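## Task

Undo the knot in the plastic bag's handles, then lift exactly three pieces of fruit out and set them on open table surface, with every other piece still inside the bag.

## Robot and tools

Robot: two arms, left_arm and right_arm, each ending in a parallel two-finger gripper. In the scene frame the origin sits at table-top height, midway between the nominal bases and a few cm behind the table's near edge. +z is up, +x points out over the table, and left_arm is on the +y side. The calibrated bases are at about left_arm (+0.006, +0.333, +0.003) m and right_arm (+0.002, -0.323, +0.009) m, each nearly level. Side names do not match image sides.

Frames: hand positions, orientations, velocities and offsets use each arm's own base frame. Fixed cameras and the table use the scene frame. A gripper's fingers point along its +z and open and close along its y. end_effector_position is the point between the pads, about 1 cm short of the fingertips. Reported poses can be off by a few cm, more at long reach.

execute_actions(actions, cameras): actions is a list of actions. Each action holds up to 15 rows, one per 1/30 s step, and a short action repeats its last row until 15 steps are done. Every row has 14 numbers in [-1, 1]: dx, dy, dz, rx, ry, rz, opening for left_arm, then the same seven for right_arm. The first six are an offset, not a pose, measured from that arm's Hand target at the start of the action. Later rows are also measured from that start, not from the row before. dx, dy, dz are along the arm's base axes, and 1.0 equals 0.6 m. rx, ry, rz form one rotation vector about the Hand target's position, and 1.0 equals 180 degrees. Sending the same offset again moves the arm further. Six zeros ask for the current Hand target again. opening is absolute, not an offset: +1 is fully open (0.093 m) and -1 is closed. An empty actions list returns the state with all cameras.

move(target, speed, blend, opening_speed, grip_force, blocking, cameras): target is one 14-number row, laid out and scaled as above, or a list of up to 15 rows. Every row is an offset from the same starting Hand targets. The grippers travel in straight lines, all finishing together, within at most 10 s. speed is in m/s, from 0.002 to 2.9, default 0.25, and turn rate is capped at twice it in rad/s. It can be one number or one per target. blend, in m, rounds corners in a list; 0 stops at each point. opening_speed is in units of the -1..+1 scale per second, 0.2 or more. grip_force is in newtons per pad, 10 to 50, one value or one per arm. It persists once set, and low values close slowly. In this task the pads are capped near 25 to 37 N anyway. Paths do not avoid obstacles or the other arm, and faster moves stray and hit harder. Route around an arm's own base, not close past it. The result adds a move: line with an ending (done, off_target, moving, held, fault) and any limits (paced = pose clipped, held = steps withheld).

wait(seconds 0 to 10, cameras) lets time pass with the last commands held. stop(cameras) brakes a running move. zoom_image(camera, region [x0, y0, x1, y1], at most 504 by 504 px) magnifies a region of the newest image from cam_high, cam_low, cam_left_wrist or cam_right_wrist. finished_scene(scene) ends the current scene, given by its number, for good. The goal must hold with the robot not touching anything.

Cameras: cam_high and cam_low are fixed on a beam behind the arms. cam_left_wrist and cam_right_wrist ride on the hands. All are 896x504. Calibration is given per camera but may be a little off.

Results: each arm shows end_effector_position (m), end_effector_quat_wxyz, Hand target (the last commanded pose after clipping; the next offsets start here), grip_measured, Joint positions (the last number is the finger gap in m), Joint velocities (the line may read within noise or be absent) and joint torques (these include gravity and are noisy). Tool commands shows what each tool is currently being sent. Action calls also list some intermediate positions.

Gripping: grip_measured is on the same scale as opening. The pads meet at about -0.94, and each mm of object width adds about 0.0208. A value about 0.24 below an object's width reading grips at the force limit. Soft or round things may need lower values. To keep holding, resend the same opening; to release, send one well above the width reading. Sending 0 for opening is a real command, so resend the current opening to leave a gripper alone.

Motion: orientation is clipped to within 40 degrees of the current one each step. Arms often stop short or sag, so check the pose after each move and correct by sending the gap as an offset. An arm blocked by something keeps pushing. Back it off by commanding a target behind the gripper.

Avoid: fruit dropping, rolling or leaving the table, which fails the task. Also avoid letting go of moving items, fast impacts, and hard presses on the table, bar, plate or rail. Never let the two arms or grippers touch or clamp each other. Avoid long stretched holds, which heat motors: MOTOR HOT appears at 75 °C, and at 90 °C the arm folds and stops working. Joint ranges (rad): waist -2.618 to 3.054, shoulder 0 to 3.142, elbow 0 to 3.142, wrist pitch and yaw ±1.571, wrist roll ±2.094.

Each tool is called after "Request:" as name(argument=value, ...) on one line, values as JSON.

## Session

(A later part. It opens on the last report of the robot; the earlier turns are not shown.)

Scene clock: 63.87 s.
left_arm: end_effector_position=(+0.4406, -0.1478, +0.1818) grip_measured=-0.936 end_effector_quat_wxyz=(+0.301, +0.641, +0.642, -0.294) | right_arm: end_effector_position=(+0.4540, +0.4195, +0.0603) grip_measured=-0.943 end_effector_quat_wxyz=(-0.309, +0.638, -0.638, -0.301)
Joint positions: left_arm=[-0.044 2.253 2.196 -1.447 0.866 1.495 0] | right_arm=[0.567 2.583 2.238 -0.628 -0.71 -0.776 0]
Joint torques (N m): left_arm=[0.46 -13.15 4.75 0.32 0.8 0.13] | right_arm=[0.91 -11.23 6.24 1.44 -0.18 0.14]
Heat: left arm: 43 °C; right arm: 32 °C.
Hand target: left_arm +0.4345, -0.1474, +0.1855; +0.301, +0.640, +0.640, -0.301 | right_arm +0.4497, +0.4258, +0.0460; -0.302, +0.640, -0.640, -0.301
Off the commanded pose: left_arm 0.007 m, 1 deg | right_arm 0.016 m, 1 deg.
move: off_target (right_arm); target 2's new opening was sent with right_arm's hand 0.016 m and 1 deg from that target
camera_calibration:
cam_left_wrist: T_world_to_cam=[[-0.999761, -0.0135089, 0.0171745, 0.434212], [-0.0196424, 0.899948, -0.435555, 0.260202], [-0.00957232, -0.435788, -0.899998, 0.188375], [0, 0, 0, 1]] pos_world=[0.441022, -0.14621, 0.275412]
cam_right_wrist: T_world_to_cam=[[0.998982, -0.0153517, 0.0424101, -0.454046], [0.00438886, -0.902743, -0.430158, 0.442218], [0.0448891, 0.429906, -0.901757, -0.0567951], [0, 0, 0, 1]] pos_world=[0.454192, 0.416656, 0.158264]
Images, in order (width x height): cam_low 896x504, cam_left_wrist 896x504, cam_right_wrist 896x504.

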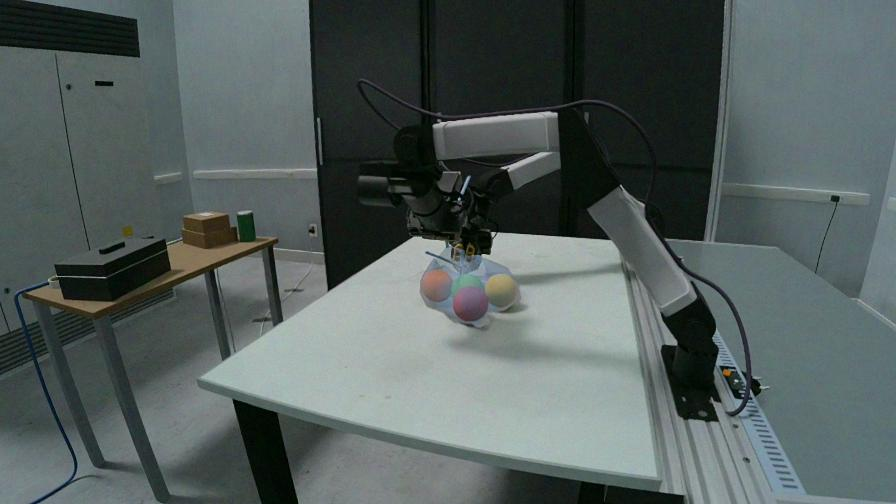

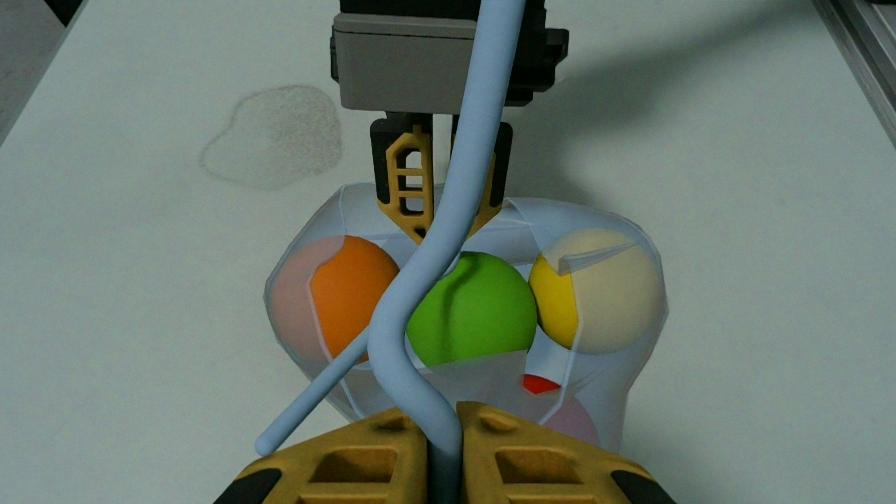

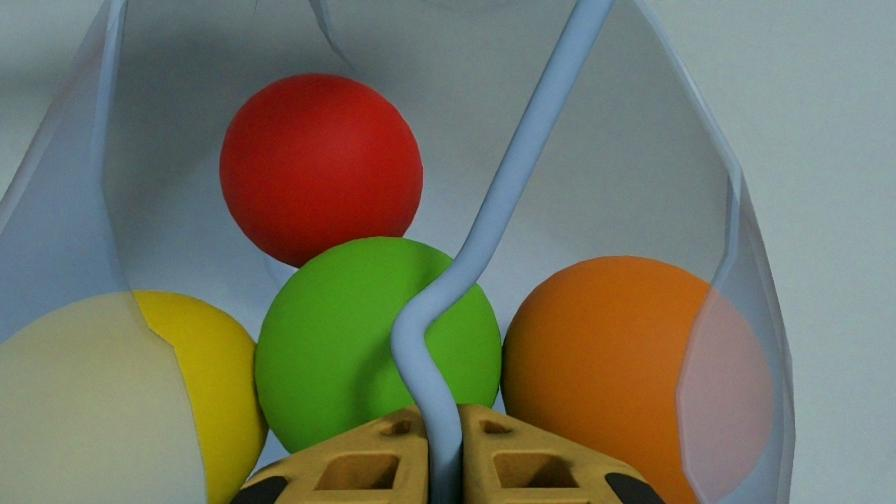

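Request:
move(target=[0, 0, 0, 0,0,0, -1, 0.0,-0.16,-0.03,0,0,0, -1], cameras=["cam_left_wrist","cam_right_wrist","cam_low"], speed=0.08)

Scene clock: 66.33 s.
left_arm: end_effector_position=(+0.4404, -0.1482, +0.1822) grip_measured=-0.936 end_effector_quat_wxyz=(+0.302, +0.641, +0.641, -0.295) | right_arm: end_effector_position=(+0.4486, +0.3296, +0.0097) grip_measured=-0.943 end_effector_quat_wxyz=(-0.287, +0.634, -0.647, -0.311)
Joint positions: left_arm=[-0.044 2.253 2.196 -1.448 0.87 1.495 0] | right_arm=[0.417 2.482 1.877 -0.541 -0.79 -0.954 0]
Joint torques (N m): left_arm=[0.46 -13.12 4.75 0.33 0.75 0.13] | right_arm=[-0.29 -15.65 5.05 1 -0.25 -0.03]
Heat: left arm: 43 °C; right arm: 32 °C.
Hand target: left_arm +0.4345, -0.1474, +0.1854; +0.301, +0.640, +0.640, -0.301 | right_arm +0.4495, +0.3298, +0.0279; -0.301, +0.640, -0.640, -0.301
Off the commanded pose: left_arm 0.007 m, 1 deg | right_arm 0.018 m, 2 deg.
move: off_target (right_arm)
camera_calibration:
cam_left_wrist: T_world_to_cam=[[-0.999753, -0.0132796, 0.017805, 0.433958], [-0.0197459, 0.898446, -0.438639, 0.261186], [-0.0101719, -0.438883, -0.898487, 0.188176], [0, 0, 0, 1]] pos_world=[0.440922, -0.146312, 0.275914]
cam_right_wrist: T_world_to_cam=[[0.999898, -0.0130734, -0.00567299, -0.448588], [-0.0142493, -0.910722, -0.412774, 0.350149], [0.000229836, 0.412813, -0.910816, -0.0377733], [0, 0, 0, 1]] pos_world=[0.45354, 0.328617, 0.107583]
Images, in order (width x height): cam_low 896x504, cam_left_wrist 896x504, cam_right_wrist 896x504.

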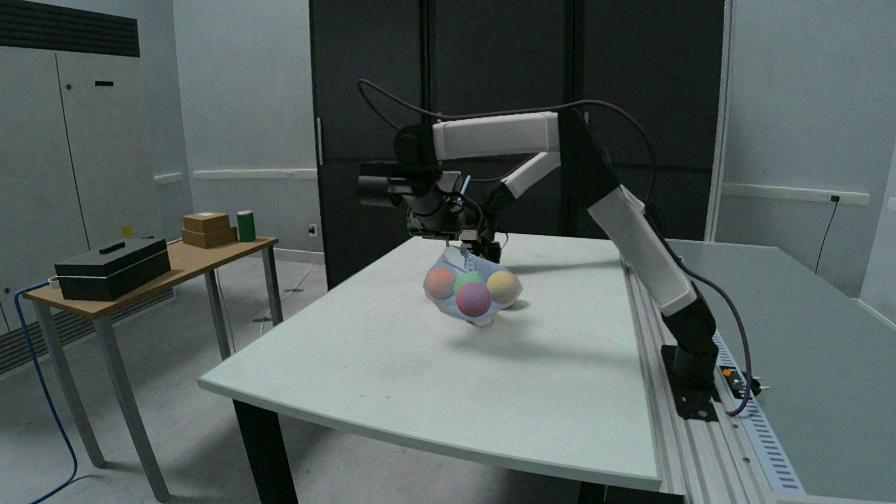

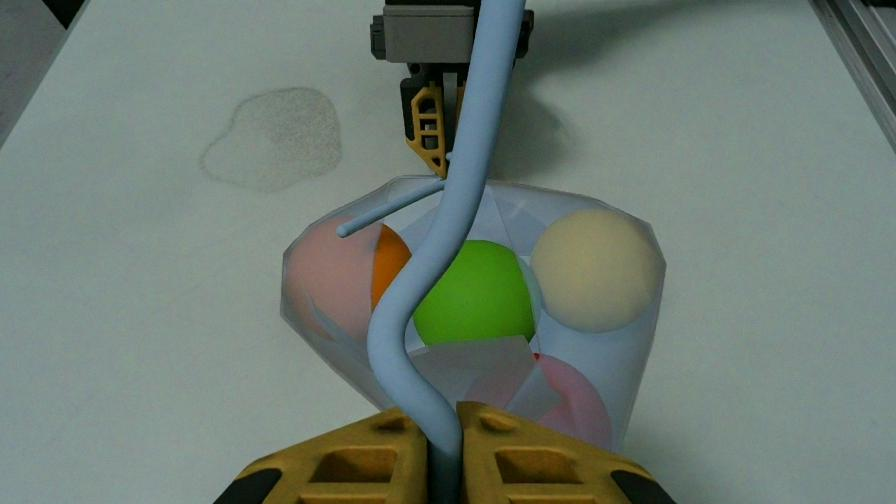

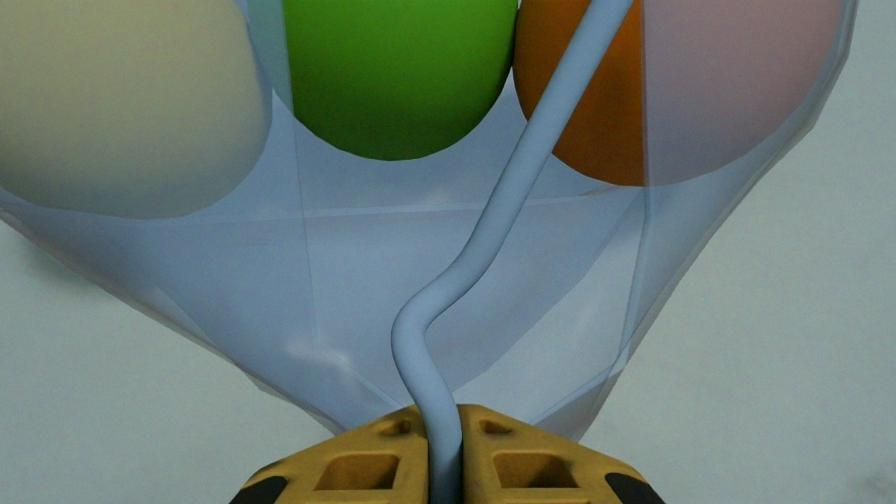

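Request:
move(target=[[0, 0, 0, 0,0,0, -1, 0,0,0,0,0,0, -0.3],[0, 0, 0, 0,0,0, -1, 0.0,-0.08,0.09,0,0,0, -0.3],[0, 0, 0, 0,0,0, -1, -0.09,0.03,0.35,-0.075,-0.09,-0.49, 1]], cameras=["cam_left_wrist","cam_right_wrist"], speed=0.15)

Scene clock: 75.73 s.
left_arm: end_effector_position=(+0.4404, -0.1482, +0.1822) grip_measured=-0.936 end_effector_quat_wxyz=(+0.302, +0.641, +0.641, -0.295) | right_arm: end_effector_position=(+0.3952, +0.3423, +0.2445) grip_measured=+1.000 end_effector_quat_wxyz=(+0.436, -0.075, +0.886, -0.140)
Joint positions: left_arm=[-0.044 2.253 2.196 -1.448 0.87 1.495 0] | right_arm=[0.959 2.247 2.365 -1.205 0.855 0.567 0.093]
Joint torques (N m): left_arm=[0.49 -13.11 4.78 0.34 0.75 0.14] | right_arm=[0.32 -8.02 8.77 0.96 0.62 0.17]
Heat: left arm: 44 °C; right arm: 35 °C.
Hand target: left_arm +0.4345, -0.1474, +0.1854; +0.301, +0.640, +0.640, -0.301 | right_arm +0.3955, +0.3479, +0.2379; +0.434, -0.077, +0.886, -0.146
Off the commanded pose: left_arm 0.007 m, 1 deg | right_arm 0.009 m, 1 deg.
move: done
camera_calibration:
cam_left_wrist: T_world_to_cam=[[-0.999747, -0.0131956, 0.0182086, 0.433856], [-0.0198474, 0.898448, -0.438631, 0.261229], [-0.0105715, -0.438881, -0.898483, 0.188351], [0, 0, 0, 1]] pos_world=[0.440922, -0.146312, 0.275914]
cam_right_wrist: T_world_to_cam=[[-0.00112996, -0.938902, 0.344183, 0.233278], [-0.892692, -0.154165, -0.423479, 0.548707], [0.450666, -0.307728, -0.837976, 0.221613], [0, 0, 0, 1]] pos_world=[0.390216, 0.371813, 0.337782]
Images, in order (width x height): cam_left_wrist 896x504, cam_right_wrist 896x504.

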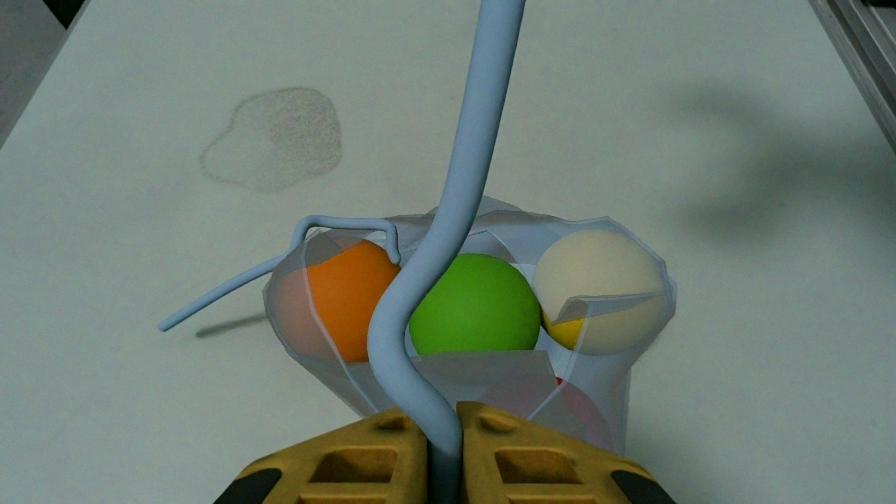

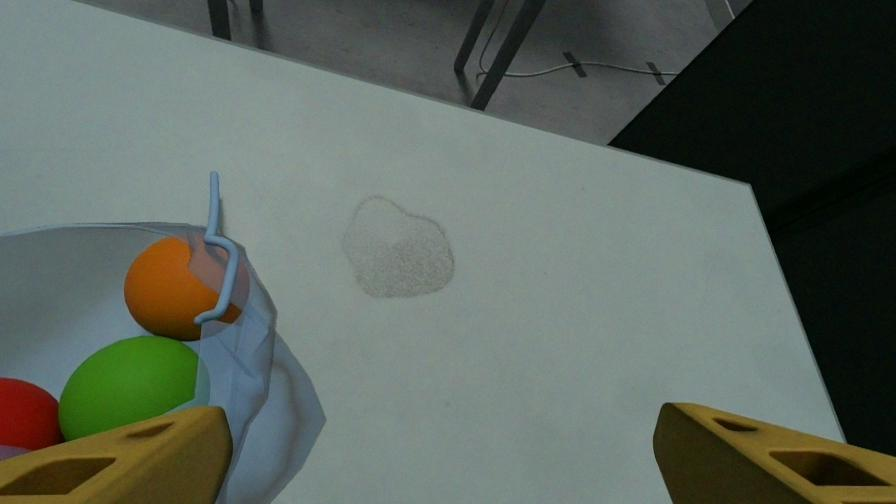

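Request:
move(target=[0, 0.1, -0.07, 0,0,0, -1, 0.03,0.1,0,0.075,0.04,0.12, 1], cameras=["all"], speed=0.12)

Scene clock: 80.20 s.
left_arm: end_effector_position=(+0.4390, -0.0880, +0.1544) grip_measured=-0.936 end_effector_quat_wxyz=(+0.312, +0.646, +0.636, -0.284) | right_arm: end_effector_position=(+0.4140, +0.4049, +0.2296) grip_measured=+1.000 end_effector_quat_wxyz=(+0.396, -0.197, +0.896, +0.034)
Joint positions: left_arm=[0.094 2.266 2.107 -1.476 0.87 1.71 0] | right_arm=[0.893 2.247 2.333 -0.933 0.419 0.3 0.093]
Joint torques (N m): left_arm=[0.51 -10.36 4.71 0.05 0.7 0.13] | right_arm=[-0.21 -12.25 6.39 1.73 0.16 0]
Heat: left arm: 44 °C; right arm: 35 °C.
Hand target: left_arm +0.4345, -0.0875, +0.1434; +0.301, +0.640, +0.640, -0.302 | right_arm +0.4135, +0.4079, +0.2378; +0.403, -0.199, +0.892, +0.047
Off the commanded pose: left_arm 0.012 m, 3 deg | right_arm 0.009 m, 2 deg.
move: off_target (left_arm)
camera_calibration:
cam_left_wrist: T_world_to_cam=[[-0.999799, -0.0128744, -0.0153799, 0.438952], [-0.00482672, 0.898703, -0.43853, 0.188348], [0.0194678, -0.438368, -0.898585, 0.176578], [0, 0, 0, 1]] pos_world=[0.436335, -0.0862116, 0.248018]
cam_right_wrist: T_world_to_cam=[[0.370096, -0.920168, 0.127752, 0.185641], [-0.849395, -0.390864, -0.354618, 0.630937], [0.376242, 0.0227307, -0.926243, 0.137262], [0, 0, 0, 1]] pos_world=[0.415566, 0.414312, 0.327163]

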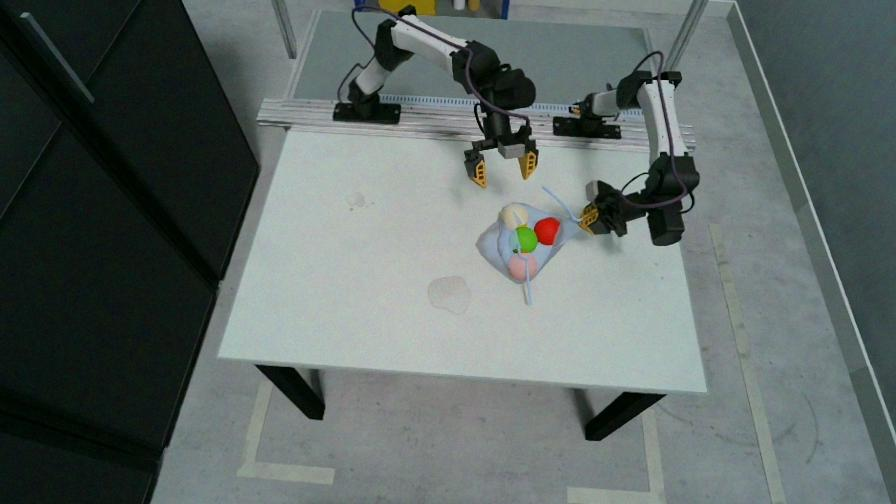

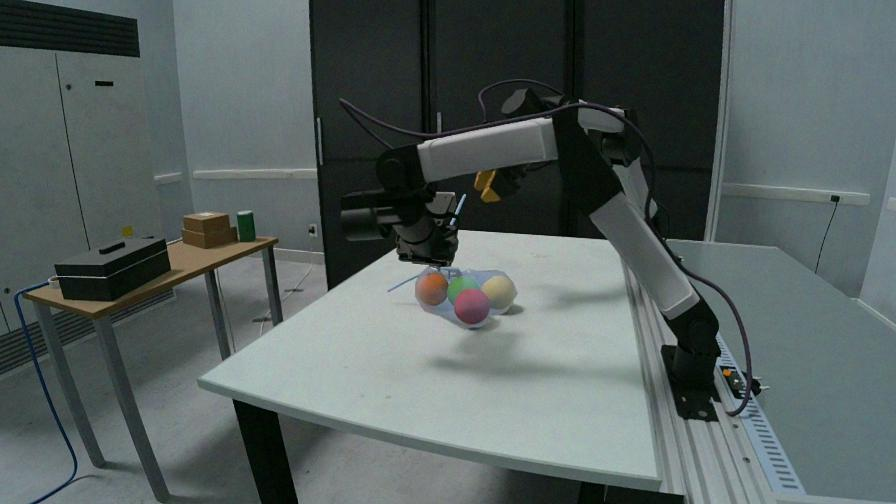

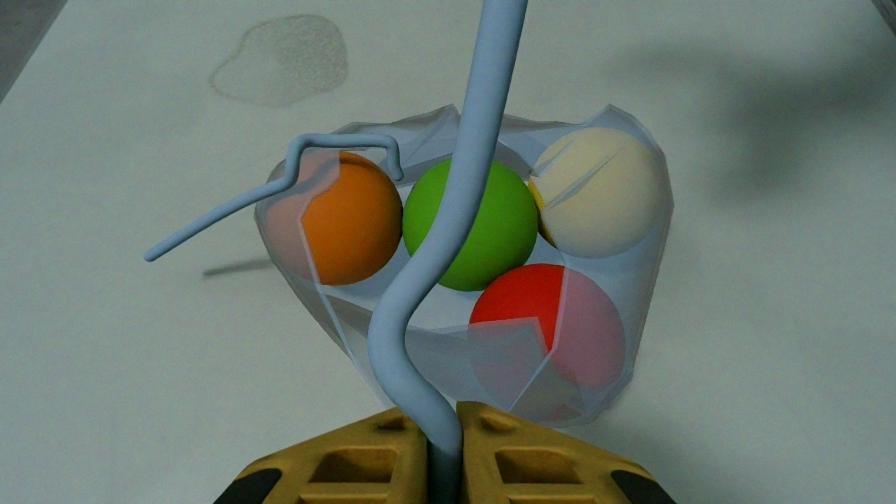

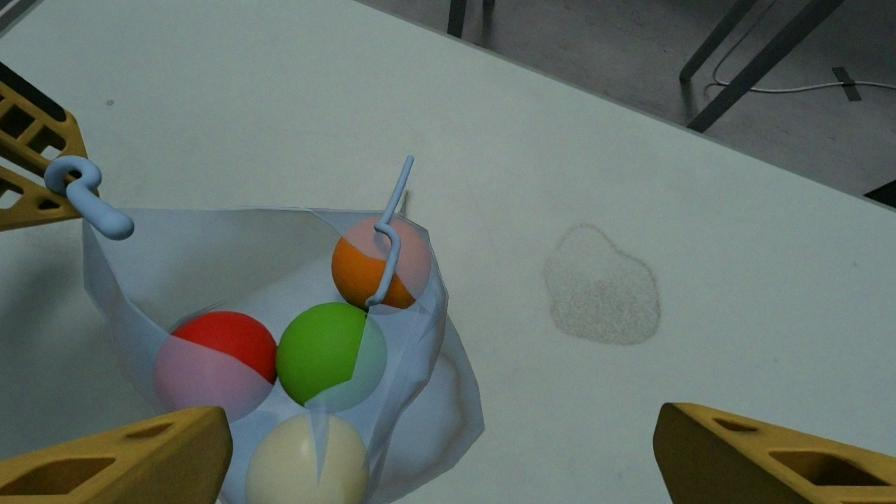

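Request:
move(target=[0, 0,0, 0,0,0, -1, 0.039,0.085,-0.15,0.016,0.272,-0.236, 1], cameras=["cam_high","cam_left_wrist","cam_right_wrist"], speed=0.12)

Scene clock: 87.77 s.
left_arm: end_effector_position=(+0.4390, -0.0880, +0.1544) grip_measured=-0.936 end_effector_quat_wxyz=(+0.312, +0.646, +0.636, -0.284) | right_arm: end_effector_position=(+0.4330, +0.4507, +0.1552) grip_measured=+1.000 end_effector_quat_wxyz=(+0.188, +0.159, +0.935, +0.256)
Joint positions: left_arm=[0.094 2.266 2.107 -1.476 0.87 1.71 0] | right_arm=[0.812 2.639 2.842 -1.128 0.026 1.141 0.093]
Joint torques (N m): left_arm=[0.49 -10.37 4.77 0.06 0.7 0.13] | right_arm=[-0.21 -10.15 8.69 1.6 0 0.09]
Heat: left arm: 43 °C; right arm: 36 °C.
Hand target: left_arm +0.4345, -0.0875, +0.1434; +0.301, +0.640, +0.640, -0.302 | right_arm +0.4370, +0.4588, +0.1479; +0.000, +0.174, +0.985, +0.000
Off the commanded pose: left_arm 0.012 m, 3 deg | right_arm 0.012 m, 37 deg.
elbow stopped short (right arm): the move would have taken joint 3 (elbow) straighter than the controller allows.
move: off_target (left_arm, right_arm)
camera_calibration:
cam_left_wrist: T_world_to_cam=[[-0.999797, -0.0126013, -0.0157338, 0.439062], [-0.00442612, 0.898709, -0.438523, 0.188172], [0.019666, -0.438365, -0.898582, 0.176491], [0, 0, 0, 1]] pos_world=[0.436335, -0.0862116, 0.248018]
cam_right_wrist: T_world_to_cam=[[-0.198028, -0.837112, -0.50993, 0.537801], [-0.980195, 0.170128, 0.101366, 0.371654], [0.0018982, 0.519904, -0.854222, -0.0130033], [0, 0, 0, 1]] pos_world=[0.470817, 0.393732, 0.22546]
Images, in order (width x height): cam_high 896x504, cam_left_wrist 896x504, cam_right_wrist 896x504.

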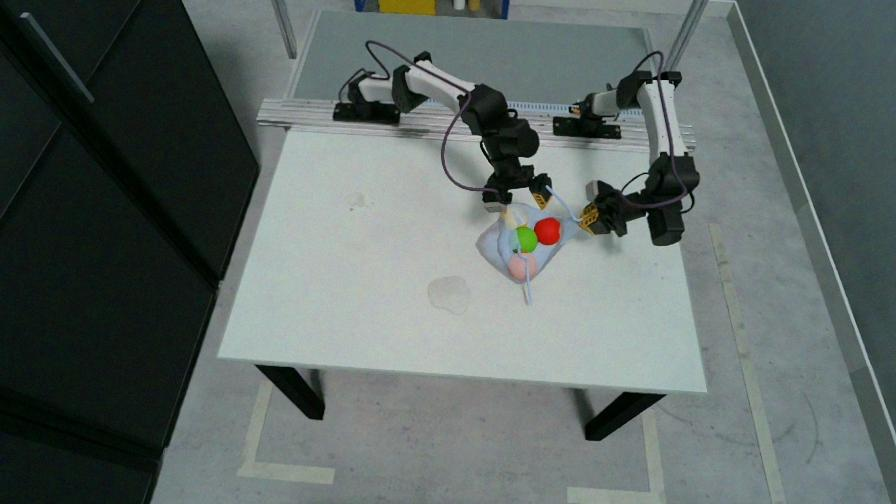

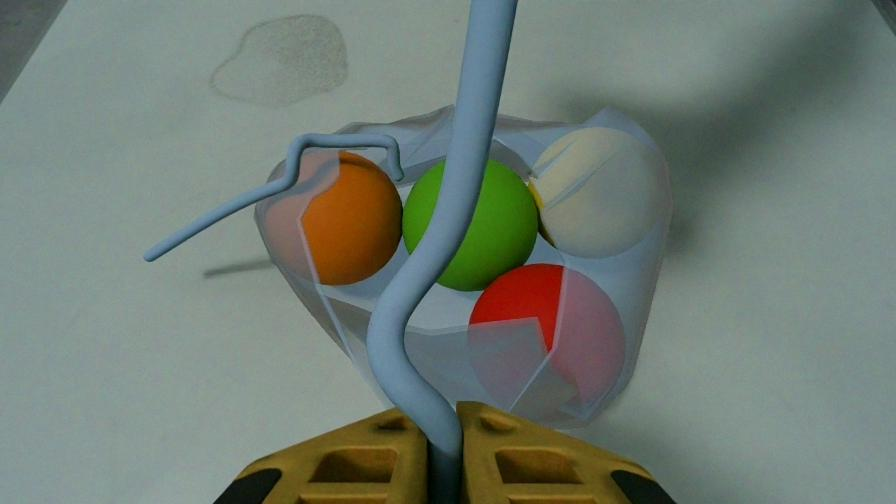

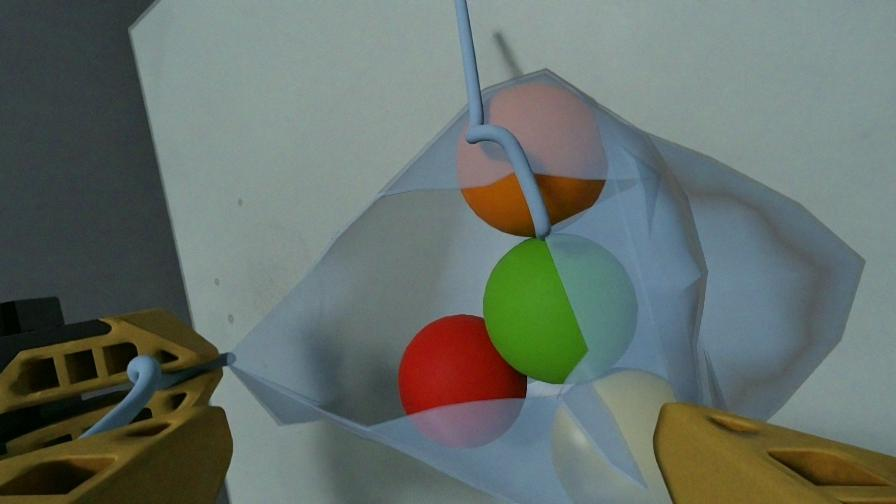

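Request:
move(target=[[0, 0,0, 0,0,0, -1, -0.02,-0.1,0.12,0,0,0, 1],[0, 0.07,-0.17, 0,0,0, -1, -0.12,-0.45,0.1,0,-0.15,0, 1],[0, 0.07,-0.17, 0,0,0, -0.3, -0.12,-0.45,0.1,0,-0.15,0, 1],[0, 0.2,-0.05, 0,0,0, -0.3, -0.12,-0.45,0.1,0,-0.15,0, 1]], cameras=["all"], speed=0.2)

Scene clock: 94.13 s.
left_arm: end_effector_position=(+0.4350, +0.0332, +0.0961) grip_measured=-0.302 end_effector_quat_wxyz=(+0.323, +0.612, +0.668, -0.272) | right_arm: end_effector_position=(+0.3650, +0.1894, +0.1975) grip_measured=+1.000 end_effector_quat_wxyz=(+0.213, +0.172, +0.961, +0.031)
Joint positions: left_arm=[0.367 2.41 2.114 -1.548 0.839 1.973 0.031] | right_arm=[0.578 1.789 1.741 -1.159 0.244 0.886 0.093]
Joint torques (N m): left_arm=[-0.2 -15.31 6.93 -0.32 0.45 0.13] | right_arm=[-0.08 -10.15 5.46 1.17 0.37 -0.03]
Heat: left arm: 44 °C; right arm: 38 °C.
Hand target: left_arm +0.4345, +0.0327, +0.1134; +0.301, +0.640, +0.640, -0.302 | right_arm +0.3651, +0.1888, +0.2080; +0.230, +0.169, +0.957, +0.041
Off the commanded pose: left_arm 0.017 m, 6 deg | right_arm 0.010 m, 2 deg.
elbow stopped short (right arm): the move would have taken joint 3 (elbow) straighter than the controller allows.
joint sent to its limit (left arm) — joint 4 (wrist pitch), lower limit. The joint targets are off in orientation, not in position.
move: off_target (left_arm); target 3's new opening was sent with left_arm's hand 0.013 m and 1 deg from that target
camera_calibration:
cam_left_wrist: T_world_to_cam=[[-0.993858, -0.110527, -0.00549761, 0.4354], [-0.0969476, 0.893553, -0.438365, 0.0941051], [0.0533637, -0.435139, -0.89878, 0.162632], [0, 0, 0, 1]] pos_world=[0.433171, 0.0348032, 0.189816]
cam_right_wrist: T_world_to_cam=[[-0.313156, -0.944534, -0.0989405, 0.308404], [-0.949702, 0.311472, 0.0324326, 0.320774], [0.000183527, 0.10412, -0.994565, 0.266197], [0, 0, 0, 1]] pos_world=[0.401169, 0.16367, 0.28486]

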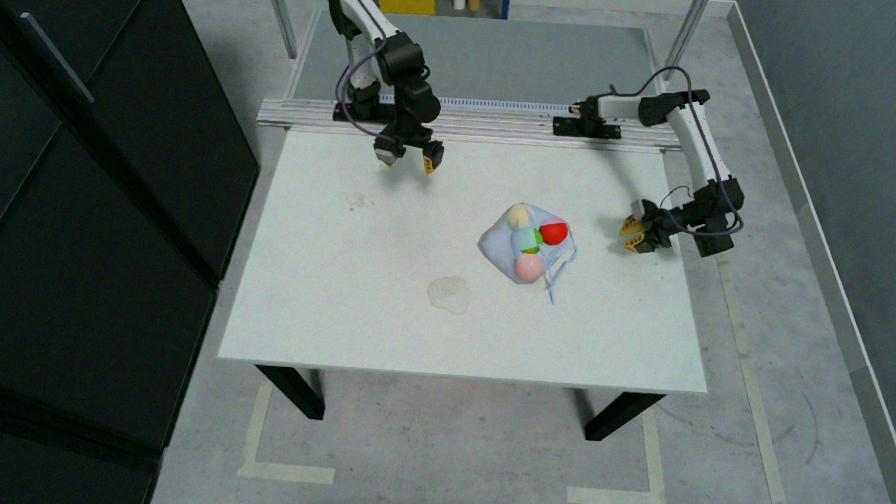

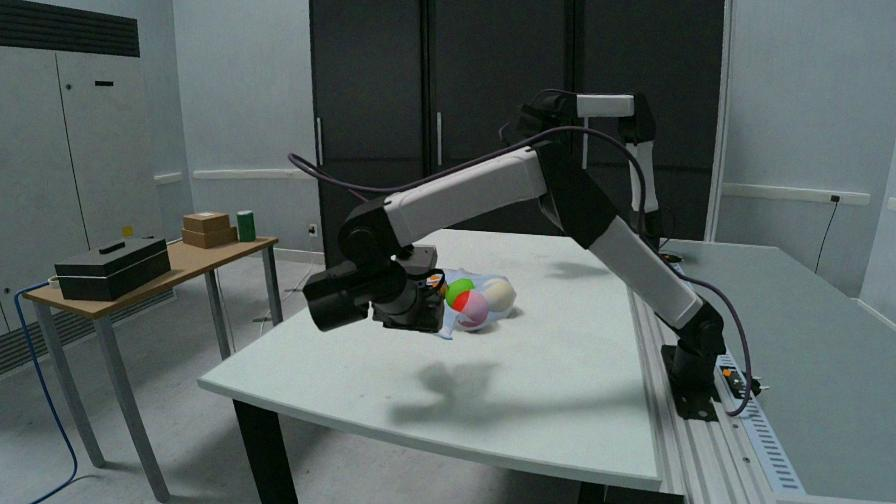

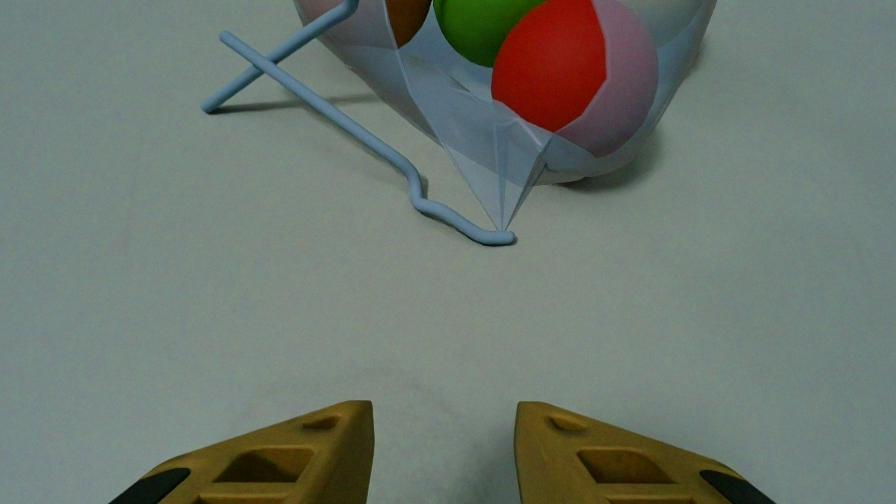

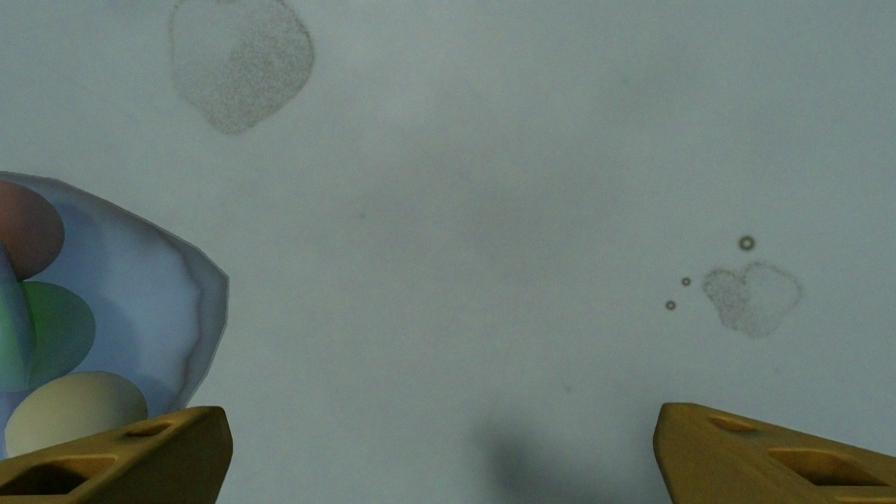

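Request:
move(target=[-0.124, -0.31,0.17, 0.175,0.113,0.355, 1, 0,-0.1,0,0,0,0, 1], cameras=["cam_high","cam_left_wrist"], speed=0.2)

Scene clock: 99.30 s.
left_arm: end_effector_position=(+0.3593, -0.1516, +0.2166) grip_measured=+1.000 end_effector_quat_wxyz=(+0.134, +0.208, +0.968, -0.031) | right_arm: end_effector_position=(+0.3664, +0.1270, +0.1991) grip_measured=+1.000 end_effector_quat_wxyz=(+0.219, +0.173, +0.960, +0.024)
Joint positions: left_arm=[-0.394 1.819 1.903 -1.379 0.013 0.028 0.093] | right_arm=[0.421 1.667 1.599 -1.105 0.203 0.736 0.093]
Joint torques (N m): left_arm=[-0.4 -7.19 8.27 0.82 -0.1 -0.09] | right_arm=[-0.27 -9.17 5.67 1.21 0.1 -0.03]
Heat: left arm: 44 °C; right arm: 38 °C.
Hand target: left_arm +0.3601, -0.1534, +0.2155; +0.127, +0.205, +0.970, -0.026 | right_arm +0.3651, +0.1288, +0.2081; +0.231, +0.169, +0.957, +0.041
Off the commanded pose: left_arm 0.002 m, 1 deg | right_arm 0.009 m, 2 deg.
move: done
camera_calibration:
cam_left_wrist: T_world_to_cam=[[-0.391382, -0.919967, 0.021923, -0.00478837], [-0.909801, 0.390413, 0.140856, 0.394898], [-0.138142, 0.0351829, -0.989787, 0.354386], [0, 0, 0, 1]] pos_world=[0.40636, -0.171047, 0.295247]
Images, in order (width x height): cam_high 896x504, cam_left_wrist 896x504.

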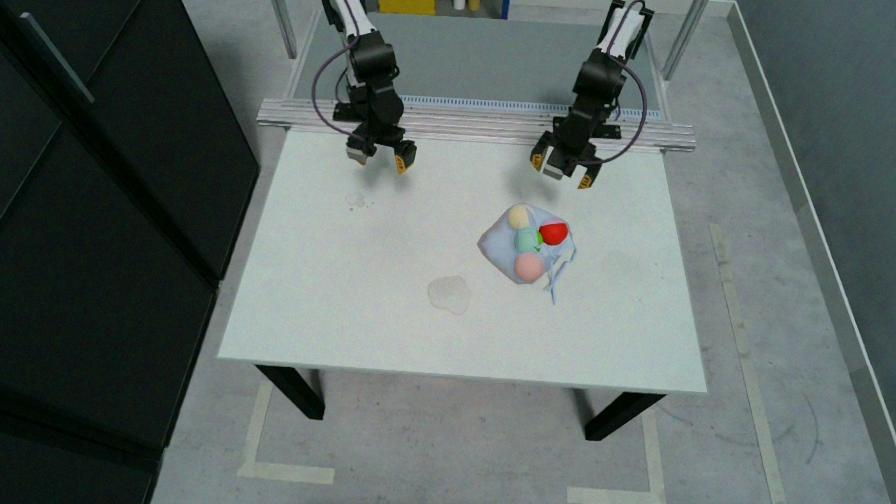

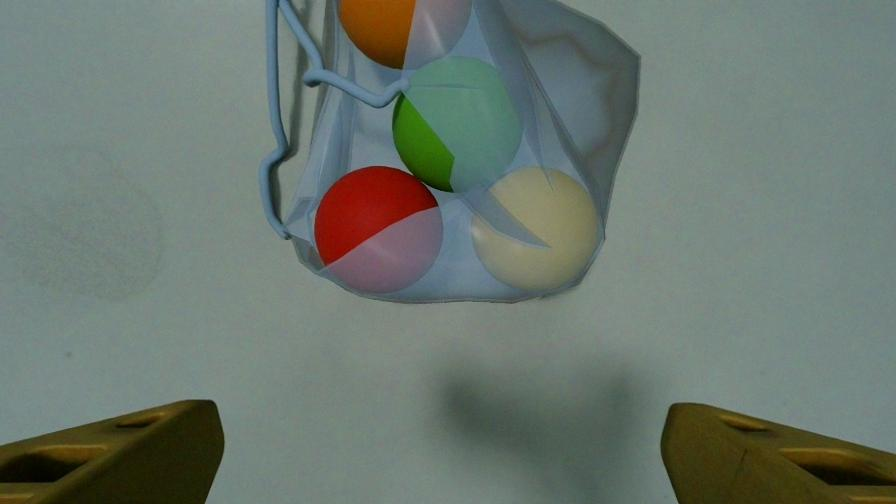

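Request:
move(target=[0.064, 0.042,-0.175, 0,0,0.111, 1, 0,0,0,0,0,0, 1], cameras=["cam_high","cam_low","cam_left_wrist"], speed=0.2)

Request:
zoom_image(camera="cam_low", region=[390, 220, 550, 350])

Scene clock: 106.00 s.
left_arm: end_effector_position=(+0.3971, -0.1304, +0.1191) grip_measured=+1.000 end_effector_quat_wxyz=(+0.134, +0.041, +0.990, -0.010) | right_arm: end_effector_position=(+0.3664, +0.1271, +0.1991) grip_measured=+1.000 end_effector_quat_wxyz=(+0.219, +0.173, +0.960, +0.025)
Joint positions: left_arm=[-0.341 1.89 1.606 -1.024 -0.06 -0.25 0.093] | right_arm=[0.421 1.667 1.599 -1.105 0.202 0.736 0.093]
Joint torques (N m): left_arm=[0.39 -8.57 5.41 1.16 -0.14 -0.12] | right_arm=[-0.23 -9.16 5.64 1.23 0.1 -0.02]
Heat: left arm: 43 °C; right arm: 38 °C.
Hand target: left_arm +0.3985, -0.1281, +0.1104; +0.130, +0.034, +0.991, -0.004 | right_arm +0.3651, +0.1289, +0.2081; +0.231, +0.169, +0.957, +0.041
Off the commanded pose: left_arm 0.009 m, 1 deg | right_arm 0.009 m, 2 deg.
move: done
camera_calibration:
cam_left_wrist: T_world_to_cam=[[-0.0626741, -0.997728, 0.024708, -0.109255], [-0.986809, 0.0656527, 0.147976, 0.422228], [-0.149262, -0.0151079, -0.988682, 0.26007], [0, 0, 0, 1]] pos_world=[0.448629, -0.132798, 0.197346]
Images, in order (width x height): cam_high 896x504, cam_low 896x504, cam_left_wrist 896x504.

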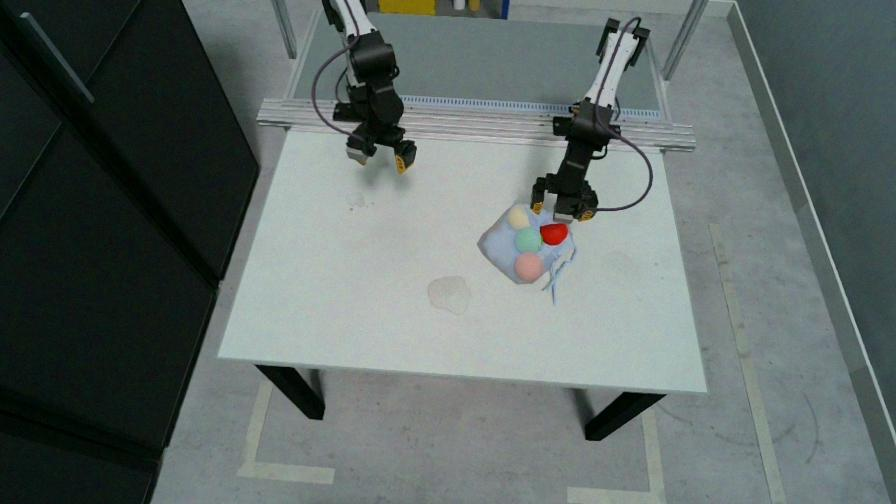

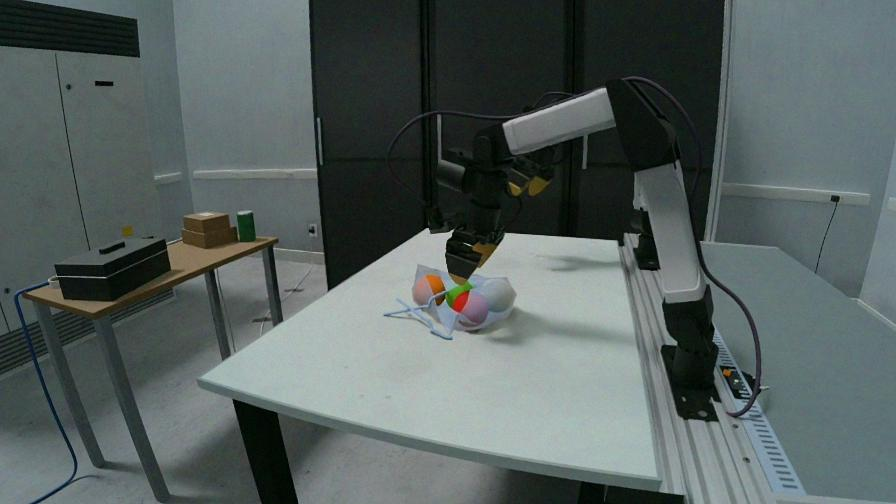

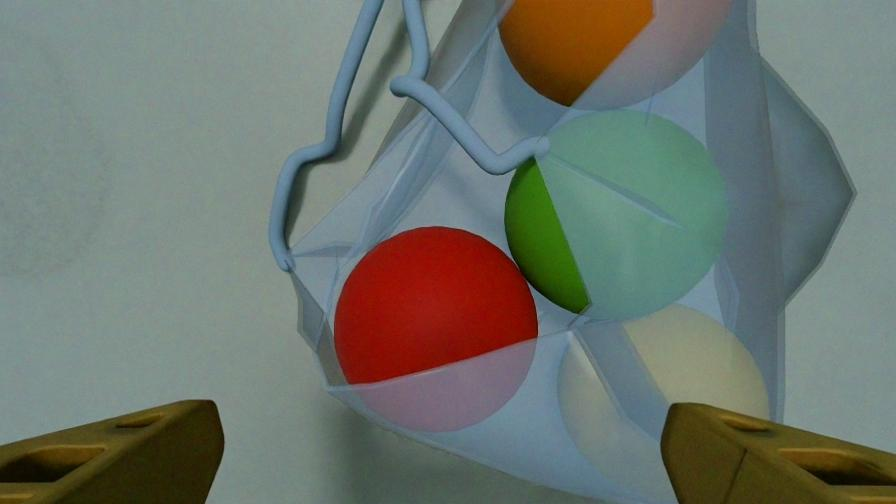

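Scaled by 3.150 from the camera's 896x504 image, which has a finer 1280x720 frame.

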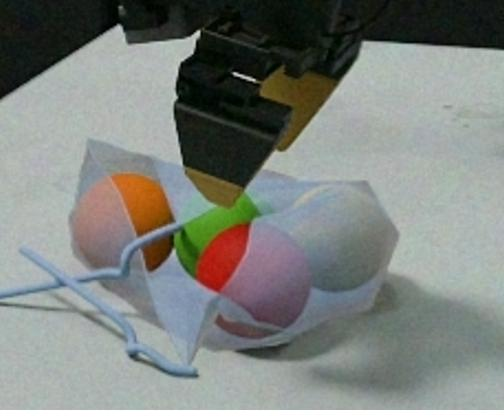

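Request:
move(target=[[0,0,-0.16, 0,0,0, 0.85, 0,0,0,0,0,0, 1],[0,0,-0.16, 0,0,0, -0.1, 0,0,0,0,0,0, 1]], cameras=["cam_low","cam_left_wrist"], speed=0.1)

Request:
zoom_image(camera="cam_low", region=[390, 220, 550, 350])

Scene clock: 109.07 s.
left_arm: end_effector_position=(+0.4122, -0.1321, +0.0395) grip_measured=+0.442 end_effector_quat_wxyz=(+0.165, +0.031, +0.986, -0.019) | right_arm: end_effector_position=(+0.3664, +0.1271, +0.1991) grip_measured=+1.000 end_effector_quat_wxyz=(+0.219, +0.173, +0.960, +0.025)
Joint positions: left_arm=[-0.334 1.955 1.352 -0.64 -0.062 -0.261 0.066] | right_arm=[0.421 1.667 1.599 -1.105 0.202 0.736 0.093]
Joint torques (N m): left_arm=[-0.21 -7.16 3.97 0.99 -0.13 0.01] | right_arm=[-0.32 -9.22 5.67 1.23 0.12 -0.05]
Heat: left arm: 43 °C; right arm: 38 °C.
Hand target: left_arm +0.3984, -0.1283, +0.0145; +0.130, +0.034, +0.991, -0.004 | right_arm +0.3651, +0.1289, +0.2081; +0.231, +0.169, +0.957, +0.041
Off the commanded pose: left_arm 0.029 m, 4 deg | right_arm 0.009 m, 2 deg.
move: off_target (left_arm); target 2's new opening was sent with left_arm's hand 0.029 m and 4 deg from that target
camera_calibration:
cam_left_wrist: T_world_to_cam=[[-0.0460559, -0.997947, 0.0445144, -0.11568], [-0.995075, 0.0497476, 0.0857335, 0.452801], [-0.0877719, -0.0403466, -0.995323, 0.155149], [0, 0, 0, 1]] pos_world=[0.458861, -0.131708, 0.120753]
Images, in order (width x height): cam_low 896x504, cam_left_wrist 896x504.

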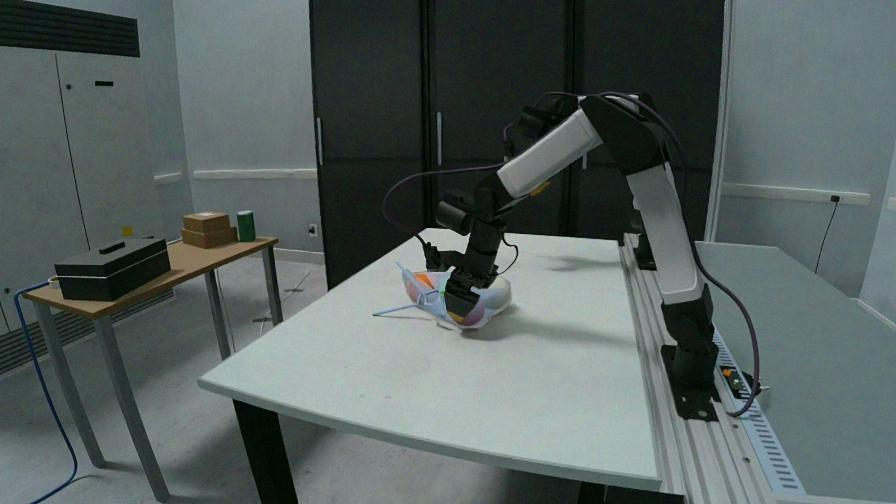

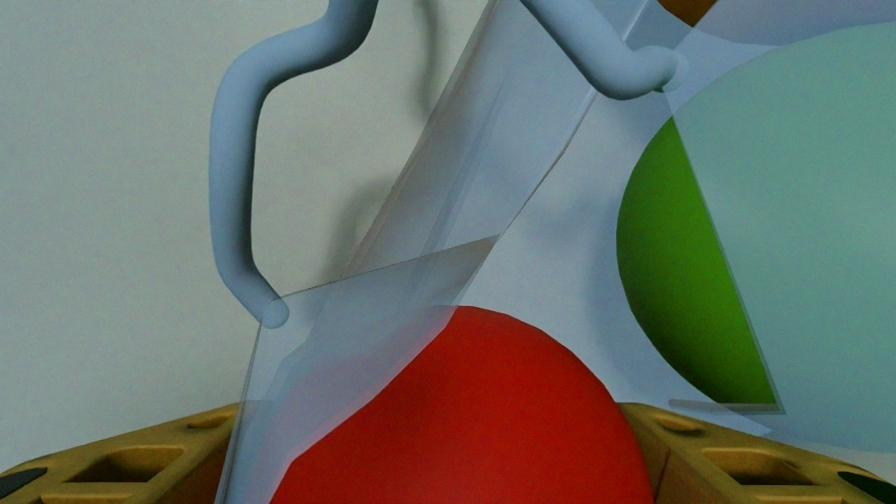

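Scaled by 3.150 from the camera's 896x504 image, which has a finer 1280x720 frame.

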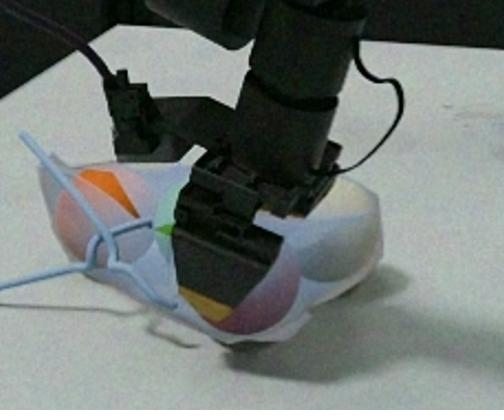

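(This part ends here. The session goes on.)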